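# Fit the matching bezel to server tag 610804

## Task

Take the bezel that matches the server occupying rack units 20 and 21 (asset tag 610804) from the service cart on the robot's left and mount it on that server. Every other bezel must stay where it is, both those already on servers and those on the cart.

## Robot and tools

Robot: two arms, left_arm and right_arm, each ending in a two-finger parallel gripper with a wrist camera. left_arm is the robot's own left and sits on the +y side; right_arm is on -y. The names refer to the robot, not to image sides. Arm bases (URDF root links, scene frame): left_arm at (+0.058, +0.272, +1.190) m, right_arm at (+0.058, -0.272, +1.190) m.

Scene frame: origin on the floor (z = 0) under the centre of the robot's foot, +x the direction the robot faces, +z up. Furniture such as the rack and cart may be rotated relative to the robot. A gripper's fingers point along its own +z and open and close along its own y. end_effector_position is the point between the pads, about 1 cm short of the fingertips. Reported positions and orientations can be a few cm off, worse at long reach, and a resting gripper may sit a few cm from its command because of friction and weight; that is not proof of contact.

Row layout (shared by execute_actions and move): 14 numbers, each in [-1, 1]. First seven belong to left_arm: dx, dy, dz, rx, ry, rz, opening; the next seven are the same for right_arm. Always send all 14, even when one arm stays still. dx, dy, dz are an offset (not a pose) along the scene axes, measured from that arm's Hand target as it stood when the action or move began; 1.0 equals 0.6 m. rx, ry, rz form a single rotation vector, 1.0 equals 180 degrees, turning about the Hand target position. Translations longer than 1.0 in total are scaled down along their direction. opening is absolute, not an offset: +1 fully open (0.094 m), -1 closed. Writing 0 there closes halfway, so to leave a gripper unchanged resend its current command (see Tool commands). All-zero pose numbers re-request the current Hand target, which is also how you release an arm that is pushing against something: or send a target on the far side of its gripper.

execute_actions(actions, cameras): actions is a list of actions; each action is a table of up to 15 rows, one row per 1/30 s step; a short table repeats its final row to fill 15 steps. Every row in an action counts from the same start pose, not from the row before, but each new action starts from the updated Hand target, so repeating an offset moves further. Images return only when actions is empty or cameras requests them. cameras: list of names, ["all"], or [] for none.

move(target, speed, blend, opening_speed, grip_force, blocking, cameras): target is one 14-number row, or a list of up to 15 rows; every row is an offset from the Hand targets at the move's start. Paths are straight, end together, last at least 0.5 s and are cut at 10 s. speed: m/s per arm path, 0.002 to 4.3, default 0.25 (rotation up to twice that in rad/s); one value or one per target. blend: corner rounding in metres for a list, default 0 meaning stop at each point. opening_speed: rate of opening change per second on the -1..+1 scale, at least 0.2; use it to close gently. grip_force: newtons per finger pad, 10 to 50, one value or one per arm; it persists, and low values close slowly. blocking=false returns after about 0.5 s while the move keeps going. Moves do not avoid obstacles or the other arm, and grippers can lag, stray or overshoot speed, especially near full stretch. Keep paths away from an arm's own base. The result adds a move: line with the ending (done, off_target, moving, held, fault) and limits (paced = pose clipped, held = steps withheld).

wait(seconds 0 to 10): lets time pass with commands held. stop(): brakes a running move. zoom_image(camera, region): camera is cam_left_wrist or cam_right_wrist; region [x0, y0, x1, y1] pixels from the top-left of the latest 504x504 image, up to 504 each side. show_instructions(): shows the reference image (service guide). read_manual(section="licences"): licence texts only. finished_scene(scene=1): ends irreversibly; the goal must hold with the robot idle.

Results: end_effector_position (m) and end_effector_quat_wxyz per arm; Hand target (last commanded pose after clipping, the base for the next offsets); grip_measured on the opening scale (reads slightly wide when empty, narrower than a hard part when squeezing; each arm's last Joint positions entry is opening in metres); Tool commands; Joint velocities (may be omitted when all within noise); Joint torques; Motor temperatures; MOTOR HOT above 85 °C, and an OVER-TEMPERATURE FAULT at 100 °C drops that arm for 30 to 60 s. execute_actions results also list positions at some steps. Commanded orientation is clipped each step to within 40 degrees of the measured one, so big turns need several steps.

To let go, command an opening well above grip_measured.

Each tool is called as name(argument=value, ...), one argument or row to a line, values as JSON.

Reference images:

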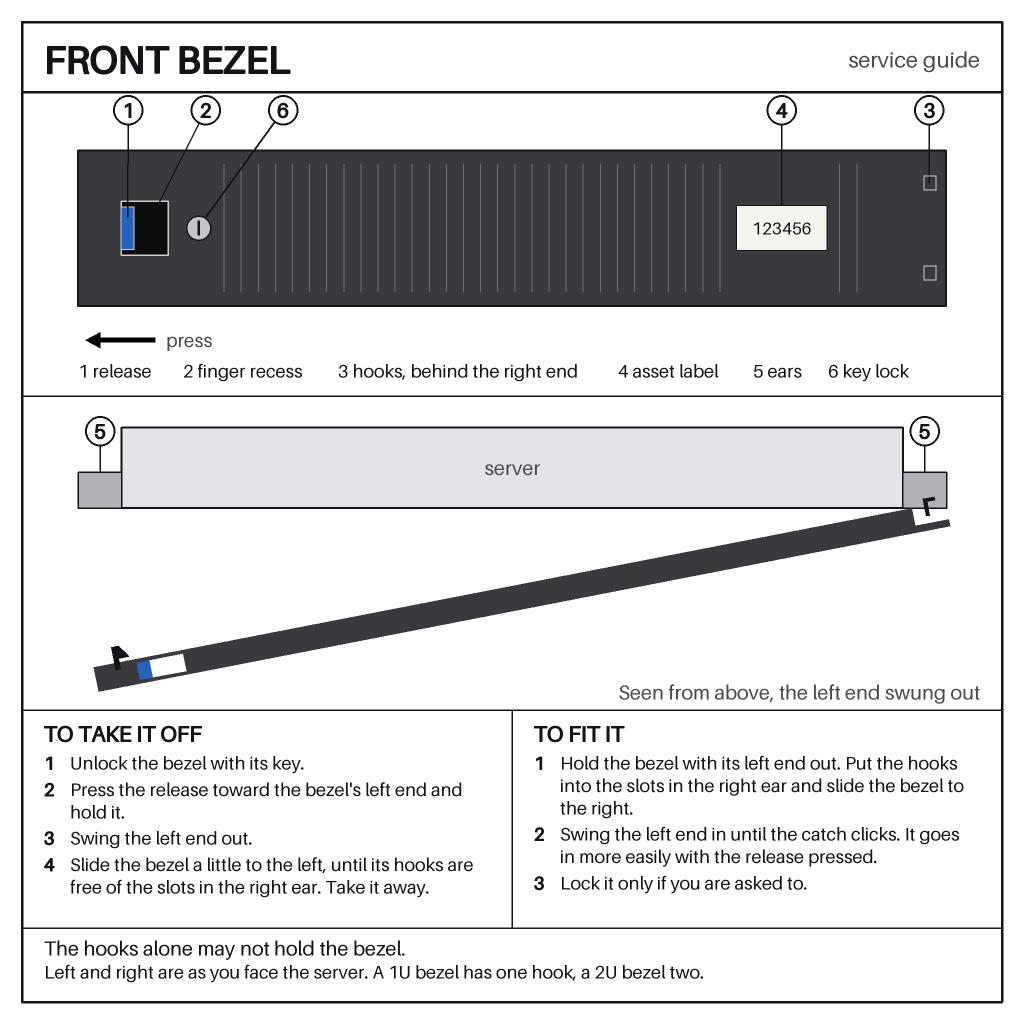

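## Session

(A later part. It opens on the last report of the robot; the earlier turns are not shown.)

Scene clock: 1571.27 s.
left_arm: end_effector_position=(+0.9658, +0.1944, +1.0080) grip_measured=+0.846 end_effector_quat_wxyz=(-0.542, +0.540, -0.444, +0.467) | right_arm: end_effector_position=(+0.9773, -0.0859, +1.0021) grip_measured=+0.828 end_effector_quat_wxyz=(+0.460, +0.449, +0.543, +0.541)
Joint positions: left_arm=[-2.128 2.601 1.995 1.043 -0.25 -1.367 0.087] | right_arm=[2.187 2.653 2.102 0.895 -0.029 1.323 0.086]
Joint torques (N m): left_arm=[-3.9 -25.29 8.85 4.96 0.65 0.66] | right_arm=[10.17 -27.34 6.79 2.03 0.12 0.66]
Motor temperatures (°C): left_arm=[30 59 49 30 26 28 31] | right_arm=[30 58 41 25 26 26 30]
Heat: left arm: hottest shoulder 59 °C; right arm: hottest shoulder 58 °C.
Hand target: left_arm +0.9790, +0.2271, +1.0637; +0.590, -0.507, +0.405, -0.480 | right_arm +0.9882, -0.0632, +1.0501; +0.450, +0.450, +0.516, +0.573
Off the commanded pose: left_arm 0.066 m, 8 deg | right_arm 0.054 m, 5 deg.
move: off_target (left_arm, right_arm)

move(
  target=[0,0.0,-0.015,0.0,0.012,0,0.75,0,0.0,-0.015,0.0,0.01,0,0.75],
  speed=0.05,
)

move(
  target=[0,0.0,-0.012,0.0,0.008,0,0.75,0,0.0,-0.012,0.0,0.008,0,0.75],
  speed=0.05,
)

Scene clock: 1574.63 s.
left_arm: end_effector_position=(+0.9618, +0.1949, +1.0017) grip_measured=+0.846 end_effector_quat_wxyz=(-0.538, +0.543, -0.448, +0.464) | right_arm: end_effector_position=(+0.9738, -0.0855, +0.9967) grip_measured=+0.828 end_effector_quat_wxyz=(+0.457, +0.452, +0.546, +0.538)
Joint positions: left_arm=[-2.127 2.601 1.981 1.043 -0.25 -1.369 0.087] | right_arm=[2.188 2.653 2.091 0.896 -0.026 1.323 0.086]
Joint torques (N m): left_arm=[-3.96 -25.7 8.61 3.79 0.38 0.67] | right_arm=[10.23 -27.63 7.3 0.96 0.2 0.73]
Motor temperatures (°C): left_arm=[30 59 49 30 26 28 31] | right_arm=[30 59 41 25 26 26 30]
Heat: left arm: hottest shoulder 59 °C; right arm: hottest shoulder 59 °C.
Hand target: left_arm +0.9789, +0.2271, +1.0546; +0.582, -0.516, +0.416, -0.471 | right_arm +0.9883, -0.0632, +1.0413; +0.442, +0.459, +0.523, +0.566
Off the commanded pose: left_arm 0.064 m, 7 deg | right_arm 0.052 m, 5 deg.
move: off_target (left_arm, right_arm)

Scene clock: 1575.40 s.
left_arm: end_effector_position=(+0.9599, +0.1955, +0.9960) grip_measured=+0.846 end_effector_quat_wxyz=(-0.534, +0.548, -0.451, +0.459) | right_arm: end_effector_position=(+0.9724, -0.0849, +0.9910) grip_measured=+0.828 end_effector_quat_wxyz=(+0.452, +0.456, +0.551, +0.533)
Joint positions: left_arm=[-2.126 2.601 1.975 1.031 -0.256 -1.373 0.087] | right_arm=[2.188 2.653 2.087 0.881 -0.022 1.323 0.086]
Joint torques (N m): left_arm=[-3.84 -25.58 8.68 3.52 0.4 0.71] | right_arm=[10.87 -27.99 7.23 0.77 0.27 0.77]
Motor temperatures (°C): left_arm=[30 59 49 30 26 28 31] | right_arm=[30 59 41 25 26 26 30]
Heat: left arm: hottest shoulder 59 °C; right arm: hottest shoulder 59 °C.
Hand target: left_arm +0.9790, +0.2271, +1.0475; +0.577, -0.522, +0.424, -0.464 | right_arm +0.9882, -0.0633, +1.0340; +0.435, +0.466, +0.529, +0.560
Off the commanded pose: left_arm 0.063 m, 7 deg | right_arm 0.051 m, 5 deg.
move: off_target (left_arm, right_arm)

move(
  target=[0.012,0.0,-0.006,0.0,0.0,0,0.75,0.012,0.0,-0.006,0.0,0.0,0,0.75],
  speed=0.05,
)

move(
  target=[0.012,0.0,-0.006,0.0,0.0,0,0.75,0.012,0.0,-0.006,0.0,0.0,0,0.75],
  speed=0.05,
)

Scene clock: 1579.60 s.
left_arm: end_effector_position=(+0.9600, +0.1963, +0.9922) grip_measured=+0.846 end_effector_quat_wxyz=(-0.530, +0.552, -0.455, +0.456) | right_arm: end_effector_position=(+0.9720, -0.0839, +0.9873) grip_measured=+0.828 end_effector_quat_wxyz=(+0.448, +0.459, +0.555, +0.529)
Joint positions: left_arm=[-2.124 2.601 1.975 1.017 -0.257 -1.378 0.087] | right_arm=[2.188 2.653 2.086 0.866 -0.021 1.323 0.086]
Joint torques (N m): left_arm=[-3.84 -24.82 11.04 3.55 0.49 0.74] | right_arm=[10.34 -26.11 9.81 0.72 0.12 0.78]
Motor temperatures (°C): left_arm=[30 58 49 30 26 28 31] | right_arm=[30 59 41 25 26 26 30]
Heat: left arm: hottest shoulder 58 °C; right arm: hottest shoulder 59 °C.
Hand target: left_arm +0.9862, +0.2273, +1.0439; +0.577, -0.522, +0.423, -0.464 | right_arm +0.9954, -0.0630, +1.0305; +0.435, +0.466, +0.529, +0.560
Off the commanded pose: left_arm 0.066 m, 7 deg | right_arm 0.053 m, 5 deg.
move: off_target (left_arm, right_arm)

Scene clock: 1580.53 s.
left_arm: end_effector_position=(+0.9580, +0.1992, +0.9830) grip_measured=+0.846 end_effector_quat_wxyz=(-0.527, +0.556, -0.460, +0.450) | right_arm: end_effector_position=(+0.9718, -0.0804, +0.9777) grip_measured=+0.828 end_effector_quat_wxyz=(+0.441, +0.462, +0.560, +0.527)
Joint positions: left_arm=[-2.119 2.608 1.975 1.004 -0.257 -1.379 0.087] | right_arm=[2.189 2.669 2.106 0.846 -0.021 1.327 0.086]
Joint torques (N m): left_arm=[-4.07 -24.7 13.18 3.48 0.53 0.75] | right_arm=[9.76 -26.4 11.32 0.75 0.05 0.73]
Motor temperatures (°C): left_arm=[30 58 49 30 26 28 31] | right_arm=[30 59 41 25 26 26 30]
Heat: left arm: hottest shoulder 58 °C; right arm: hottest shoulder 59 °C.
Hand target: left_arm +0.9933, +0.2270, +1.0401; +0.577, -0.522, +0.424, -0.464 | right_arm +1.0027, -0.0631, +1.0270; +0.435, +0.466, +0.528, +0.561
Off the commanded pose: left_arm 0.073 m, 8 deg | right_arm 0.061 m, 5 deg.
move: off_target (left_arm, right_arm)

wait(
  seconds=0.1,
  cameras=["all"],
)

Scene clock: 1587.67 s.
left_arm: end_effector_position=(+0.9580, +0.1992, +0.9830) grip_measured=+0.846 end_effector_quat_wxyz=(-0.527, +0.556, -0.460, +0.450) | right_arm: end_effector_position=(+0.9718, -0.0804, +0.9777) grip_measured=+0.828 end_effector_quat_wxyz=(+0.441, +0.462, +0.560, +0.527)
Joint positions: left_arm=[-2.119 2.608 1.975 1.004 -0.257 -1.379 0.087] | right_arm=[2.189 2.669 2.106 0.846 -0.021 1.327 0.086]
Joint torques (N m): left_arm=[-4.13 -24.18 13.22 3.49 0.53 0.75] | right_arm=[9.88 -26.17 11.29 0.88 0.09 0.75]
Motor temperatures (°C): left_arm=[30 60 52 30 26 28 31] | right_arm=[30 56 42 25 26 26 31]
Heat: left arm: hottest shoulder 60 °C; right arm: hottest shoulder 56 °C.
Hand target: left_arm +0.9933, +0.2270, +1.0401; +0.577, -0.522, +0.424, -0.464 | right_arm +1.0027, -0.0631, +1.0270; +0.435, +0.466, +0.528, +0.561
Tool commands: left_gripper/opening=+0.75 right_gripper/opening=+0.75
Off the commanded pose: left_arm 0.073 m, 8 deg | right_arm 0.061 m, 5 deg.
wait: 0.10 s; at rest from the start
camera_calibration:
cam_left_wrist: T_world_to_cam=[[0.0394004, 0.0304061, 0.998761, -1.02625], [-0.437407, -0.898157, 0.0445987, 0.557169], [0.8984, -0.438622, -0.0220879, -0.628886], [0, 0, 0, 1]] pos_world=[0.849135, 0.255786, 0.986235]
cam_right_wrist: T_world_to_cam=[[-0.0571508, -0.00685093, -0.998342, 1.03232], [-0.726058, 0.686645, 0.0368518, 0.728105], [0.685254, 0.72696, -0.0442165, -0.43619], [0, 0, 0, 1]] pos_world=[0.886545, -0.175784, 0.984491]

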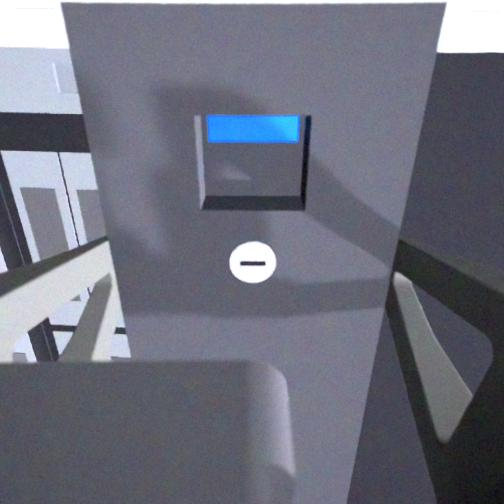

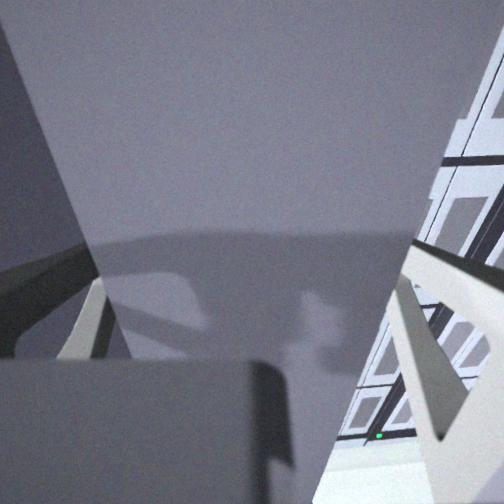

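move(
  target=[0.02,-0.005,0.004,0.0,0.0,0,0.75,0.02,-0.005,0.004,0.0,0.0,0,0.75],
  speed=0.05,
)

Scene clock: 1596.10 s.
left_arm: end_effector_position=(+0.9712, +0.2000, +0.9853) grip_measured=+0.846 end_effector_quat_wxyz=(-0.527, +0.557, -0.458, +0.449) | right_arm: end_effector_position=(+0.9838, -0.0790, +0.9801) grip_measured=+0.828 end_effector_quat_wxyz=(+0.441, +0.462, +0.560, +0.528)
Joint positions: left_arm=[-2.118 2.626 2.035 0.964 -0.259 -1.38 0.087] | right_arm=[2.189 2.69 2.17 0.804 -0.023 1.327 0.086]
Joint torques (N m): left_arm=[-4.37 -24.23 13.71 3.44 0.48 0.76] | right_arm=[9.41 -26.29 11.28 0.91 -0.11 0.76]
Motor temperatures (°C): left_arm=[30 62 53 30 26 28 31] | right_arm=[30 54 44 25 26 26 31]
Heat: left arm: hottest shoulder 62 °C; right arm: hottest shoulder 54 °C.
Hand target: left_arm +1.0053, +0.2243, +1.0425; +0.577, -0.522, +0.424, -0.464 | right_arm +1.0146, -0.0661, +1.0292; +0.435, +0.466, +0.529, +0.560
Off the commanded pose: left_arm 0.071 m, 8 deg | right_arm 0.060 m, 5 deg.
move: off_target (left_arm, right_arm)

move(
  target=[0.0,-0.01,0.012,0.0,-0.005,0,0.75,0.0,-0.01,0.012,0.0,-0.005,0,0.75],
  speed=0.05,
)

move(
  target=[0.0,-0.004,0.012,0.0,-0.005,0,0.75,0.0,-0.004,0.012,0.0,-0.005,0,0.75],
  speed=0.05,
)

Scene clock: 1600.33 s.
left_arm: end_effector_position=(+0.9711, +0.2003, +0.9852) grip_measured=+0.846 end_effector_quat_wxyz=(-0.528, +0.557, -0.458, +0.449) | right_arm: end_effector_position=(+0.9838, -0.0786, +0.9802) grip_measured=+0.828 end_effector_quat_wxyz=(+0.441, +0.461, +0.560, +0.528)
Joint positions: left_arm=[-2.118 2.626 2.035 0.964 -0.261 -1.38 0.087] | right_arm=[2.189 2.69 2.17 0.804 -0.025 1.327 0.086]
Joint torques (N m): left_arm=[-5.13 -24.47 13.86 3.88 0.33 0.82] | right_arm=[9.05 -27.05 10.62 1.37 -0.3 0.78]
Motor temperatures (°C): left_arm=[30 61 53 30 26 28 31] | right_arm=[30 55 44 25 26 26 31]
Heat: left arm: hottest shoulder 61 °C; right arm: hottest shoulder 55 °C.
Hand target: left_arm +1.0053, +0.2183, +1.0497; +0.580, -0.518, +0.419, -0.468 | right_arm +1.0146, -0.0720, +1.0364; +0.439, +0.461, +0.525, +0.564
Off the commanded pose: left_arm 0.075 m, 9 deg | right_arm 0.064 m, 6 deg.
move: off_target (left_arm, right_arm)

Scene clock: 1601.03 s.
left_arm: end_effector_position=(+0.9711, +0.2006, +0.9851) grip_measured=+0.846 end_effector_quat_wxyz=(-0.528, +0.557, -0.458, +0.448) | right_arm: end_effector_position=(+0.9837, -0.0782, +0.9803) grip_measured=+0.828 end_effector_quat_wxyz=(+0.440, +0.460, +0.561, +0.529)
Joint positions: left_arm=[-2.118 2.626 2.035 0.964 -0.263 -1.38 0.087] | right_arm=[2.189 2.69 2.17 0.804 -0.028 1.327 0.086]
Joint torques (N m): left_arm=[-5.42 -24.59 13.85 4.31 0.38 0.84] | right_arm=[8.76 -27.87 10.36 1.88 -0.47 0.76]
Motor temperatures (°C): left_arm=[30 61 53 30 26 28 31] | right_arm=[30 56 44 25 26 26 31]
Heat: left arm: hottest shoulder 61 °C; right arm: hottest shoulder 56 °C.
Hand target: left_arm +1.0053, +0.2159, +1.0569; +0.583, -0.515, +0.414, -0.472 | right_arm +1.0146, -0.0744, +1.0436; +0.443, +0.457, +0.522, +0.568
Off the commanded pose: left_arm 0.081 m, 10 deg | right_arm 0.070 m, 6 deg.
move: off_target (left_arm, right_arm)

move(
  target=[-0.02,-0.004,0.008,0.0,0,0,0.75,-0.02,-0.004,0.01,0.0,0,0,0.75],
  speed=0.05,
)

move(
  target=[-0.01,-0.00,0.008,0.0,0,0,0.75,-0.01,-0.00,0.008,0.0,0,0,0.75],
  speed=0.05,
)

Scene clock: 1606.37 s.
left_arm: end_effector_position=(+0.9710, +0.2001, +0.9892) grip_measured=+0.846 end_effector_quat_wxyz=(-0.533, +0.554, -0.454, +0.451) | right_arm: end_effector_position=(+0.9819, -0.0784, +0.9820) grip_measured=+0.828 end_effector_quat_wxyz=(+0.443, +0.458, +0.557, +0.533)
Joint positions: left_arm=[-2.12 2.626 2.035 0.98 -0.263 -1.375 0.087] | right_arm=[2.189 2.69 2.163 0.824 -0.03 1.328 0.086]
Joint torques (N m): left_arm=[-5.66 -25.88 10.51 4.51 0.25 0.81] | right_arm=[9.64 -29.1 6.78 2.18 -0.32 0.75]
Motor temperatures (°C): left_arm=[30 61 52 30 26 28 31] | right_arm=[30 57 45 25 26 26 31]
Heat: left arm: hottest shoulder 61 °C; right arm: hottest shoulder 57 °C.
Hand target: left_arm +0.9933, +0.2132, +1.0618; +0.583, -0.514, +0.414, -0.472 | right_arm +1.0026, -0.0768, +1.0495; +0.443, +0.457, +0.522, +0.568
Off the commanded pose: left_arm 0.077 m, 9 deg | right_arm 0.071 m, 6 deg.
move: off_target (left_arm, right_arm)

Scene clock: 1607.33 s.
left_arm: end_effector_position=(+0.9651, +0.1996, +0.9838) grip_measured=+0.846 end_effector_quat_wxyz=(-0.532, +0.555, -0.456, +0.448) | right_arm: end_effector_position=(+0.9722, -0.0791, +0.9774) grip_measured=+0.828 end_effector_quat_wxyz=(+0.441, +0.460, +0.558, +0.531)
Joint positions: left_arm=[-2.12 2.626 2.017 0.992 -0.266 -1.373 0.087] | right_arm=[2.189 2.677 2.116 0.851 -0.028 1.331 0.086]
Joint torques (N m): left_arm=[-5.83 -27.11 9.25 4.63 0.3 0.81] | right_arm=[9.47 -30.27 6.5 2 -0.28 0.65]
Motor temperatures (°C): left_arm=[30 61 52 30 26 28 31] | right_arm=[30 57 45 25 26 26 31]
Heat: left arm: hottest shoulder 61 °C; right arm: hottest shoulder 57 °C.
Hand target: left_arm +0.9872, +0.2133, +1.0664; +0.583, -0.515, +0.415, -0.472 | right_arm +0.9966, -0.0769, +1.0544; +0.443, +0.457, +0.522, +0.568
Off the commanded pose: left_arm 0.087 m, 9 deg | right_arm 0.081 m, 6 deg.
move: off_target (left_arm, right_arm)

Now raise (shoulder moving state).

move(
  target=[0.0,-0.00,0.012,0.0,0,0,0.75,0.0,-0.00,0.012,0.0,0,0,0.75],
  speed=0.05,
)

move(
  target=[0.0,-0.00,0.01,0.0,0,0,0.75,0.0,-0.00,0.01,0.0,0,0,0.75],
  speed=0.05,
)

Scene clock: 1610.17 s.
left_arm: end_effector_position=(+0.9659, +0.1983, +0.9915) grip_measured=+0.846 end_effector_quat_wxyz=(-0.533, +0.555, -0.455, +0.449) | right_arm: end_effector_position=(+0.9729, -0.0809, +0.9852) grip_measured=+0.828 end_effector_quat_wxyz=(+0.441, +0.460, +0.557, +0.532)
Joint positions: left_arm=[-2.124 2.61 2.003 0.992 -0.27 -1.372 0.087] | right_arm=[2.189 2.657 2.096 0.852 -0.028 1.331 0.086]
Joint torques (N m): left_arm=[-5.6 -27.58 9.02 4.51 0.33 0.82] | right_arm=[9.11 -30.21 6.53 1.78 -0.26 0.67]
Motor temperatures (°C): left_arm=[30 61 52 30 26 28 31] | right_arm=[30 58 44 25 26 26 31]
Heat: left arm: hottest shoulder 61 °C; right arm: hottest shoulder 58 °C.
Hand target: left_arm +0.9873, +0.2132, +1.0736; +0.583, -0.515, +0.414, -0.472 | right_arm +0.9967, -0.0769, +1.0619; +0.444, +0.457, +0.522, +0.568
Off the commanded pose: left_arm 0.086 m, 9 deg | right_arm 0.080 m, 6 deg.
move: off_target (left_arm, right_arm)

Scene clock: 1611.10 s.
left_arm: end_effector_position=(+0.9656, +0.1976, +0.9965) grip_measured=+0.846 end_effector_quat_wxyz=(-0.532, +0.555, -0.455, +0.449) | right_arm: end_effector_position=(+0.9730, -0.0820, +0.9903) grip_measured=+0.828 end_effector_quat_wxyz=(+0.441, +0.460, +0.558, +0.532)
Joint positions: left_arm=[-2.126 2.596 1.989 0.992 -0.272 -1.371 0.087] | right_arm=[2.189 2.643 2.081 0.852 -0.029 1.331 0.086]
Joint torques (N m): left_arm=[-5.54 -27.16 9.16 4.62 0.43 0.82] | right_arm=[9.88 -30.27 6.53 1.72 -0.12 0.64]
Motor temperatures (°C): left_arm=[30 61 52 30 26 28 31] | right_arm=[30 58 44 25 26 26 31]
Heat: left arm: hottest shoulder 61 °C; right arm: hottest shoulder 58 °C.
Hand target: left_arm +0.9872, +0.2134, +1.0795; +0.583, -0.515, +0.415, -0.472 | right_arm +0.9966, -0.0769, +1.0679; +0.444, +0.457, +0.522, +0.568
Off the commanded pose: left_arm 0.087 m, 9 deg | right_arm 0.081 m, 6 deg.
move: off_target (left_arm, right_arm)

move(
  target=[0.02,-0.00,0.0,0.0,0,0,0.75,0.02,-0.00,0.0,0.0,0,0,0.75],
  speed=0.05,
)

move(
  target=[0.01,-0.00,0.0,0.0,0,0,0.75,0.01,-0.00,0.0,0.0,0,0,0.75],
  speed=0.05,
)

Scene clock: 1615.67 s.
left_arm: end_effector_position=(+0.9655, +0.1976, +0.9965) grip_measured=+0.846 end_effector_quat_wxyz=(-0.533, +0.556, -0.455, +0.448) | right_arm: end_effector_position=(+0.9730, -0.0820, +0.9903) grip_measured=+0.828 end_effector_quat_wxyz=(+0.441, +0.460, +0.558, +0.532)
Joint positions: left_arm=[-2.127 2.596 1.989 0.992 -0.274 -1.371 0.087] | right_arm=[2.189 2.643 2.081 0.852 -0.029 1.331 0.086]
Joint torques (N m): left_arm=[-5.54 -26.75 11.54 3.84 0.54 0.81] | right_arm=[9.64 -29.86 8.83 0.94 -0.2 0.66]
Motor temperatures (°C): left_arm=[30 60 51 30 26 28 31] | right_arm=[30 60 43 25 26 26 31]
Heat: left arm: hottest shoulder 60 °C; right arm: hottest shoulder 60 °C.
Hand target: left_arm +0.9992, +0.2135, +1.0795; +0.584, -0.515, +0.415, -0.472 | right_arm +1.0086, -0.0769, +1.0679; +0.444, +0.457, +0.522, +0.568
Off the commanded pose: left_arm 0.091 m, 9 deg | right_arm 0.086 m, 6 deg.
move: off_target (left_arm, right_arm)

Scene clock: 1616.37 s.
left_arm: end_effector_position=(+0.9655, +0.1975, +0.9962) grip_measured=+0.846 end_effector_quat_wxyz=(-0.533, +0.556, -0.455, +0.448) | right_arm: end_effector_position=(+0.9730, -0.0818, +0.9895) grip_measured=+0.828 end_effector_quat_wxyz=(+0.440, +0.460, +0.559, +0.531)
Joint positions: left_arm=[-2.127 2.596 1.989 0.991 -0.274 -1.371 0.087] | right_arm=[2.189 2.643 2.081 0.849 -0.029 1.331 0.086]
Joint torques (N m): left_arm=[-5.42 -26.4 12.77 3.52 0.57 0.8] | right_arm=[9.58 -29.86 10.04 0.57 -0.26 0.71]
Motor temperatures (°C): left_arm=[30 60 51 30 26 28 31] | right_arm=[30 60 43 25 26 26 31]
Heat: left arm: hottest shoulder 60 °C; right arm: hottest shoulder 60 °C.
Hand target: left_arm +1.0052, +0.2135, +1.0795; +0.583, -0.515, +0.415, -0.472 | right_arm +1.0146, -0.0769, +1.0678; +0.444, +0.457, +0.522, +0.568
Off the commanded pose: left_arm 0.094 m, 9 deg | right_arm 0.089 m, 6 deg.
move: off_target (left_arm, right_arm)

move(
  target=[0.01,-0.00,0.0,0.0,0,0,0.75,0.01,-0.00,0.0,0.0,0,0,0.75],
  speed=0.05,
)

move(
  target=[0.008,-0.00,0.0,0.0,0,0,0.75,0.008,-0.00,0.0,0.0,0,0,0.75],
  speed=0.05,
)

Scene clock: 1619.60 s.
left_arm: end_effector_position=(+0.9688, +0.1977, +0.9977) grip_measured=+0.846 end_effector_quat_wxyz=(-0.532, +0.557, -0.456, +0.447) | right_arm: end_effector_position=(+0.9774, -0.0816, +0.9924) grip_measured=+0.828 end_effector_quat_wxyz=(+0.439, +0.460, +0.560, +0.531)
Joint positions: left_arm=[-2.127 2.596 2 0.977 -0.275 -1.372 0.087] | right_arm=[2.189 2.643 2.096 0.832 -0.03 1.331 0.086]
Joint torques (N m): left_arm=[-5.54 -26.11 13.79 3.64 0.62 0.83] | right_arm=[9.41 -29.1 11.12 0.55 -0.27 0.62]
Motor temperatures (°C): left_arm=[30 59 51 30 26 28 31] | right_arm=[30 60 43 25 26 26 31]
Heat: left arm: hottest shoulder 59 °C; right arm: hottest shoulder 60 °C.
Hand target: left_arm +1.0113, +0.2135, +1.0795; +0.583, -0.515, +0.415, -0.472 | right_arm +1.0206, -0.0769, +1.0678; +0.444, +0.457, +0.522, +0.568
Off the commanded pose: left_arm 0.094 m, 9 deg | right_arm 0.087 m, 6 deg.
move: off_target (left_arm, right_arm)

Scene clock: 1620.70 s.
left_arm: end_effector_position=(+0.9778, +0.1976, +1.0069) grip_measured=+0.846 end_effector_quat_wxyz=(-0.534, +0.555, -0.452, +0.450) | right_arm: end_effector_position=(+0.9867, -0.0821, +1.0022) grip_measured=+0.828 end_effector_quat_wxyz=(+0.442, +0.457, +0.558, +0.533)
Joint positions: left_arm=[-2.128 2.596 2.029 0.958 -0.276 -1.373 0.087] | right_arm=[2.189 2.643 2.127 0.81 -0.033 1.327 0.086]
Joint torques (N m): left_arm=[-5.42 -25.29 14.09 3.71 0.71 0.83] | right_arm=[9.52 -28.22 11.64 0.83 -0.13 0.74]
Motor temperatures (°C): left_arm=[30 59 51 30 26 28 31] | right_arm=[30 61 43 25 26 26 31]
Heat: left arm: hottest shoulder 59 °C; right arm: hottest shoulder 61 °C.
Hand target: left_arm +1.0160, +0.2134, +1.0796; +0.583, -0.514, +0.415, -0.472 | right_arm +1.0254, -0.0769, +1.0678; +0.443, +0.457, +0.522, +0.568
Off the commanded pose: left_arm 0.084 m, 9 deg | right_arm 0.076 m, 6 deg.
move: off_target (left_arm, right_arm)

move(
  target=[0.0,-0.00,-0.02,0.0,0,0,0.75,0.0,-0.00,-0.02,0.0,0,0,0.75],
  speed=0.05,
)

move(
  target=[0.0,-0.00,-0.015,0.0,0,0,0.75,0.0,-0.00,-0.015,0.0,0,0,0.75],
  speed=0.05,
)

Scene clock: 1628.63 s.
left_arm: end_effector_position=(+0.9847, +0.1972, +1.0104) grip_measured=+0.846 end_effector_quat_wxyz=(-0.537, +0.552, -0.447, +0.455) | right_arm: end_effector_position=(+0.9935, -0.0816, +1.0062) grip_measured=+0.828 end_effector_quat_wxyz=(+0.448, +0.452, +0.554, +0.536)
Joint positions: left_arm=[-2.128 2.612 2.068 0.953 -0.273 -1.373 0.087] | right_arm=[2.189 2.659 2.167 0.804 -0.035 1.323 0.086]
Joint torques (N m): left_arm=[-5.01 -24.29 14.27 3.41 0.73 0.79] | right_arm=[8.35 -26.87 11.74 0.73 -0.24 0.76]
Motor temperatures (°C): left_arm=[30 58 52 30 26 28 32] | right_arm=[30 61 44 25 26 27 31]
Heat: left arm: hottest shoulder 58 °C; right arm: hottest shoulder 61 °C.
Hand target: left_arm +1.0161, +0.2134, +1.0678; +0.584, -0.514, +0.414, -0.472 | right_arm +1.0255, -0.0769, +1.0559; +0.444, +0.457, +0.521, +0.568
Off the commanded pose: left_arm 0.067 m, 8 deg | right_arm 0.059 m, 5 deg.
move: off_target (left_arm, right_arm)

Scene clock: 1629.57 s.
left_arm: end_effector_position=(+0.9839, +0.1964, +0.9996) grip_measured=+0.846 end_effector_quat_wxyz=(-0.537, +0.553, -0.447, +0.454) | right_arm: end_effector_position=(+0.9926, -0.0818, +0.9956) grip_measured=+0.828 end_effector_quat_wxyz=(+0.448, +0.453, +0.554, +0.535)
Joint positions: left_arm=[-2.127 2.638 2.092 0.953 -0.273 -1.374 0.087] | right_arm=[2.187 2.684 2.19 0.804 -0.036 1.323 0.086]
Joint torques (N m): left_arm=[-5.01 -24.53 14.19 3.43 0.79 0.81] | right_arm=[9.23 -26.52 11.59 0.76 -0.23 0.76]
Motor temperatures (°C): left_arm=[30 58 52 30 26 28 32] | right_arm=[30 61 44 25 26 27 31]
Heat: left arm: hottest shoulder 58 °C; right arm: hottest shoulder 61 °C.
Hand target: left_arm +1.0161, +0.2132, +1.0587; +0.583, -0.514, +0.415, -0.472 | right_arm +1.0254, -0.0769, +1.0469; +0.443, +0.457, +0.522, +0.568
Off the commanded pose: left_arm 0.070 m, 8 deg | right_arm 0.061 m, 5 deg.
move: off_target (left_arm, right_arm)

wait(
  seconds=0.1,
  cameras=["all"],
)

Scene clock: 1632.03 s.
left_arm: end_effector_position=(+0.9839, +0.1964, +0.9996) grip_measured=+0.846 end_effector_quat_wxyz=(-0.537, +0.553, -0.447, +0.454) | right_arm: end_effector_position=(+0.9926, -0.0818, +0.9956) grip_measured=+0.828 end_effector_quat_wxyz=(+0.448, +0.453, +0.554, +0.535)
Joint positions: left_arm=[-2.127 2.638 2.092 0.953 -0.273 -1.374 0.087] | right_arm=[2.187 2.684 2.19 0.804 -0.036 1.323 0.086]
Joint torques (N m): left_arm=[-5.01 -24.47 14.19 3.44 0.8 0.81] | right_arm=[9.17 -27.11 11.62 0.81 -0.25 0.78]
Motor temperatures (°C): left_arm=[30 58 53 30 26 28 32] | right_arm=[30 60 45 25 26 27 31]
Heat: left arm: hottest shoulder 58 °C; right arm: hottest shoulder 60 °C.
Hand target: left_arm +1.0161, +0.2132, +1.0587; +0.583, -0.514, +0.415, -0.472 | right_arm +1.0254, -0.0769, +1.0469; +0.443, +0.457, +0.522, +0.568
Tool commands: left_gripper/opening=+0.75 right_gripper/opening=+0.75
Off the commanded pose: left_arm 0.070 m, 8 deg | right_arm 0.061 m, 5 deg.
wait: 0.10 s; at rest from the start
camera_calibration:
cam_left_wrist: T_world_to_cam=[[0.00748562, 0.0317366, 0.999468, -1.0134], [-0.423833, -0.905178, 0.0319169, 0.566046], [0.90571, -0.423846, 0.00667519, -0.691782], [0, 0, 0, 1]] pos_world=[0.874048, 0.251325, 0.99941]
cam_right_wrist: T_world_to_cam=[[-0.0269821, -0.00703502, -0.999611, 1.02271], [-0.730196, 0.683075, 0.0149026, 0.769234], [0.682705, 0.730314, -0.0235678, -0.466457], [0, 0, 0, 1]] pos_world=[0.907739, -0.177591, 0.999853]

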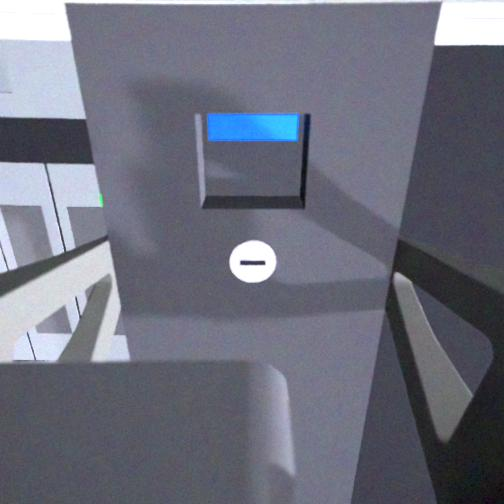

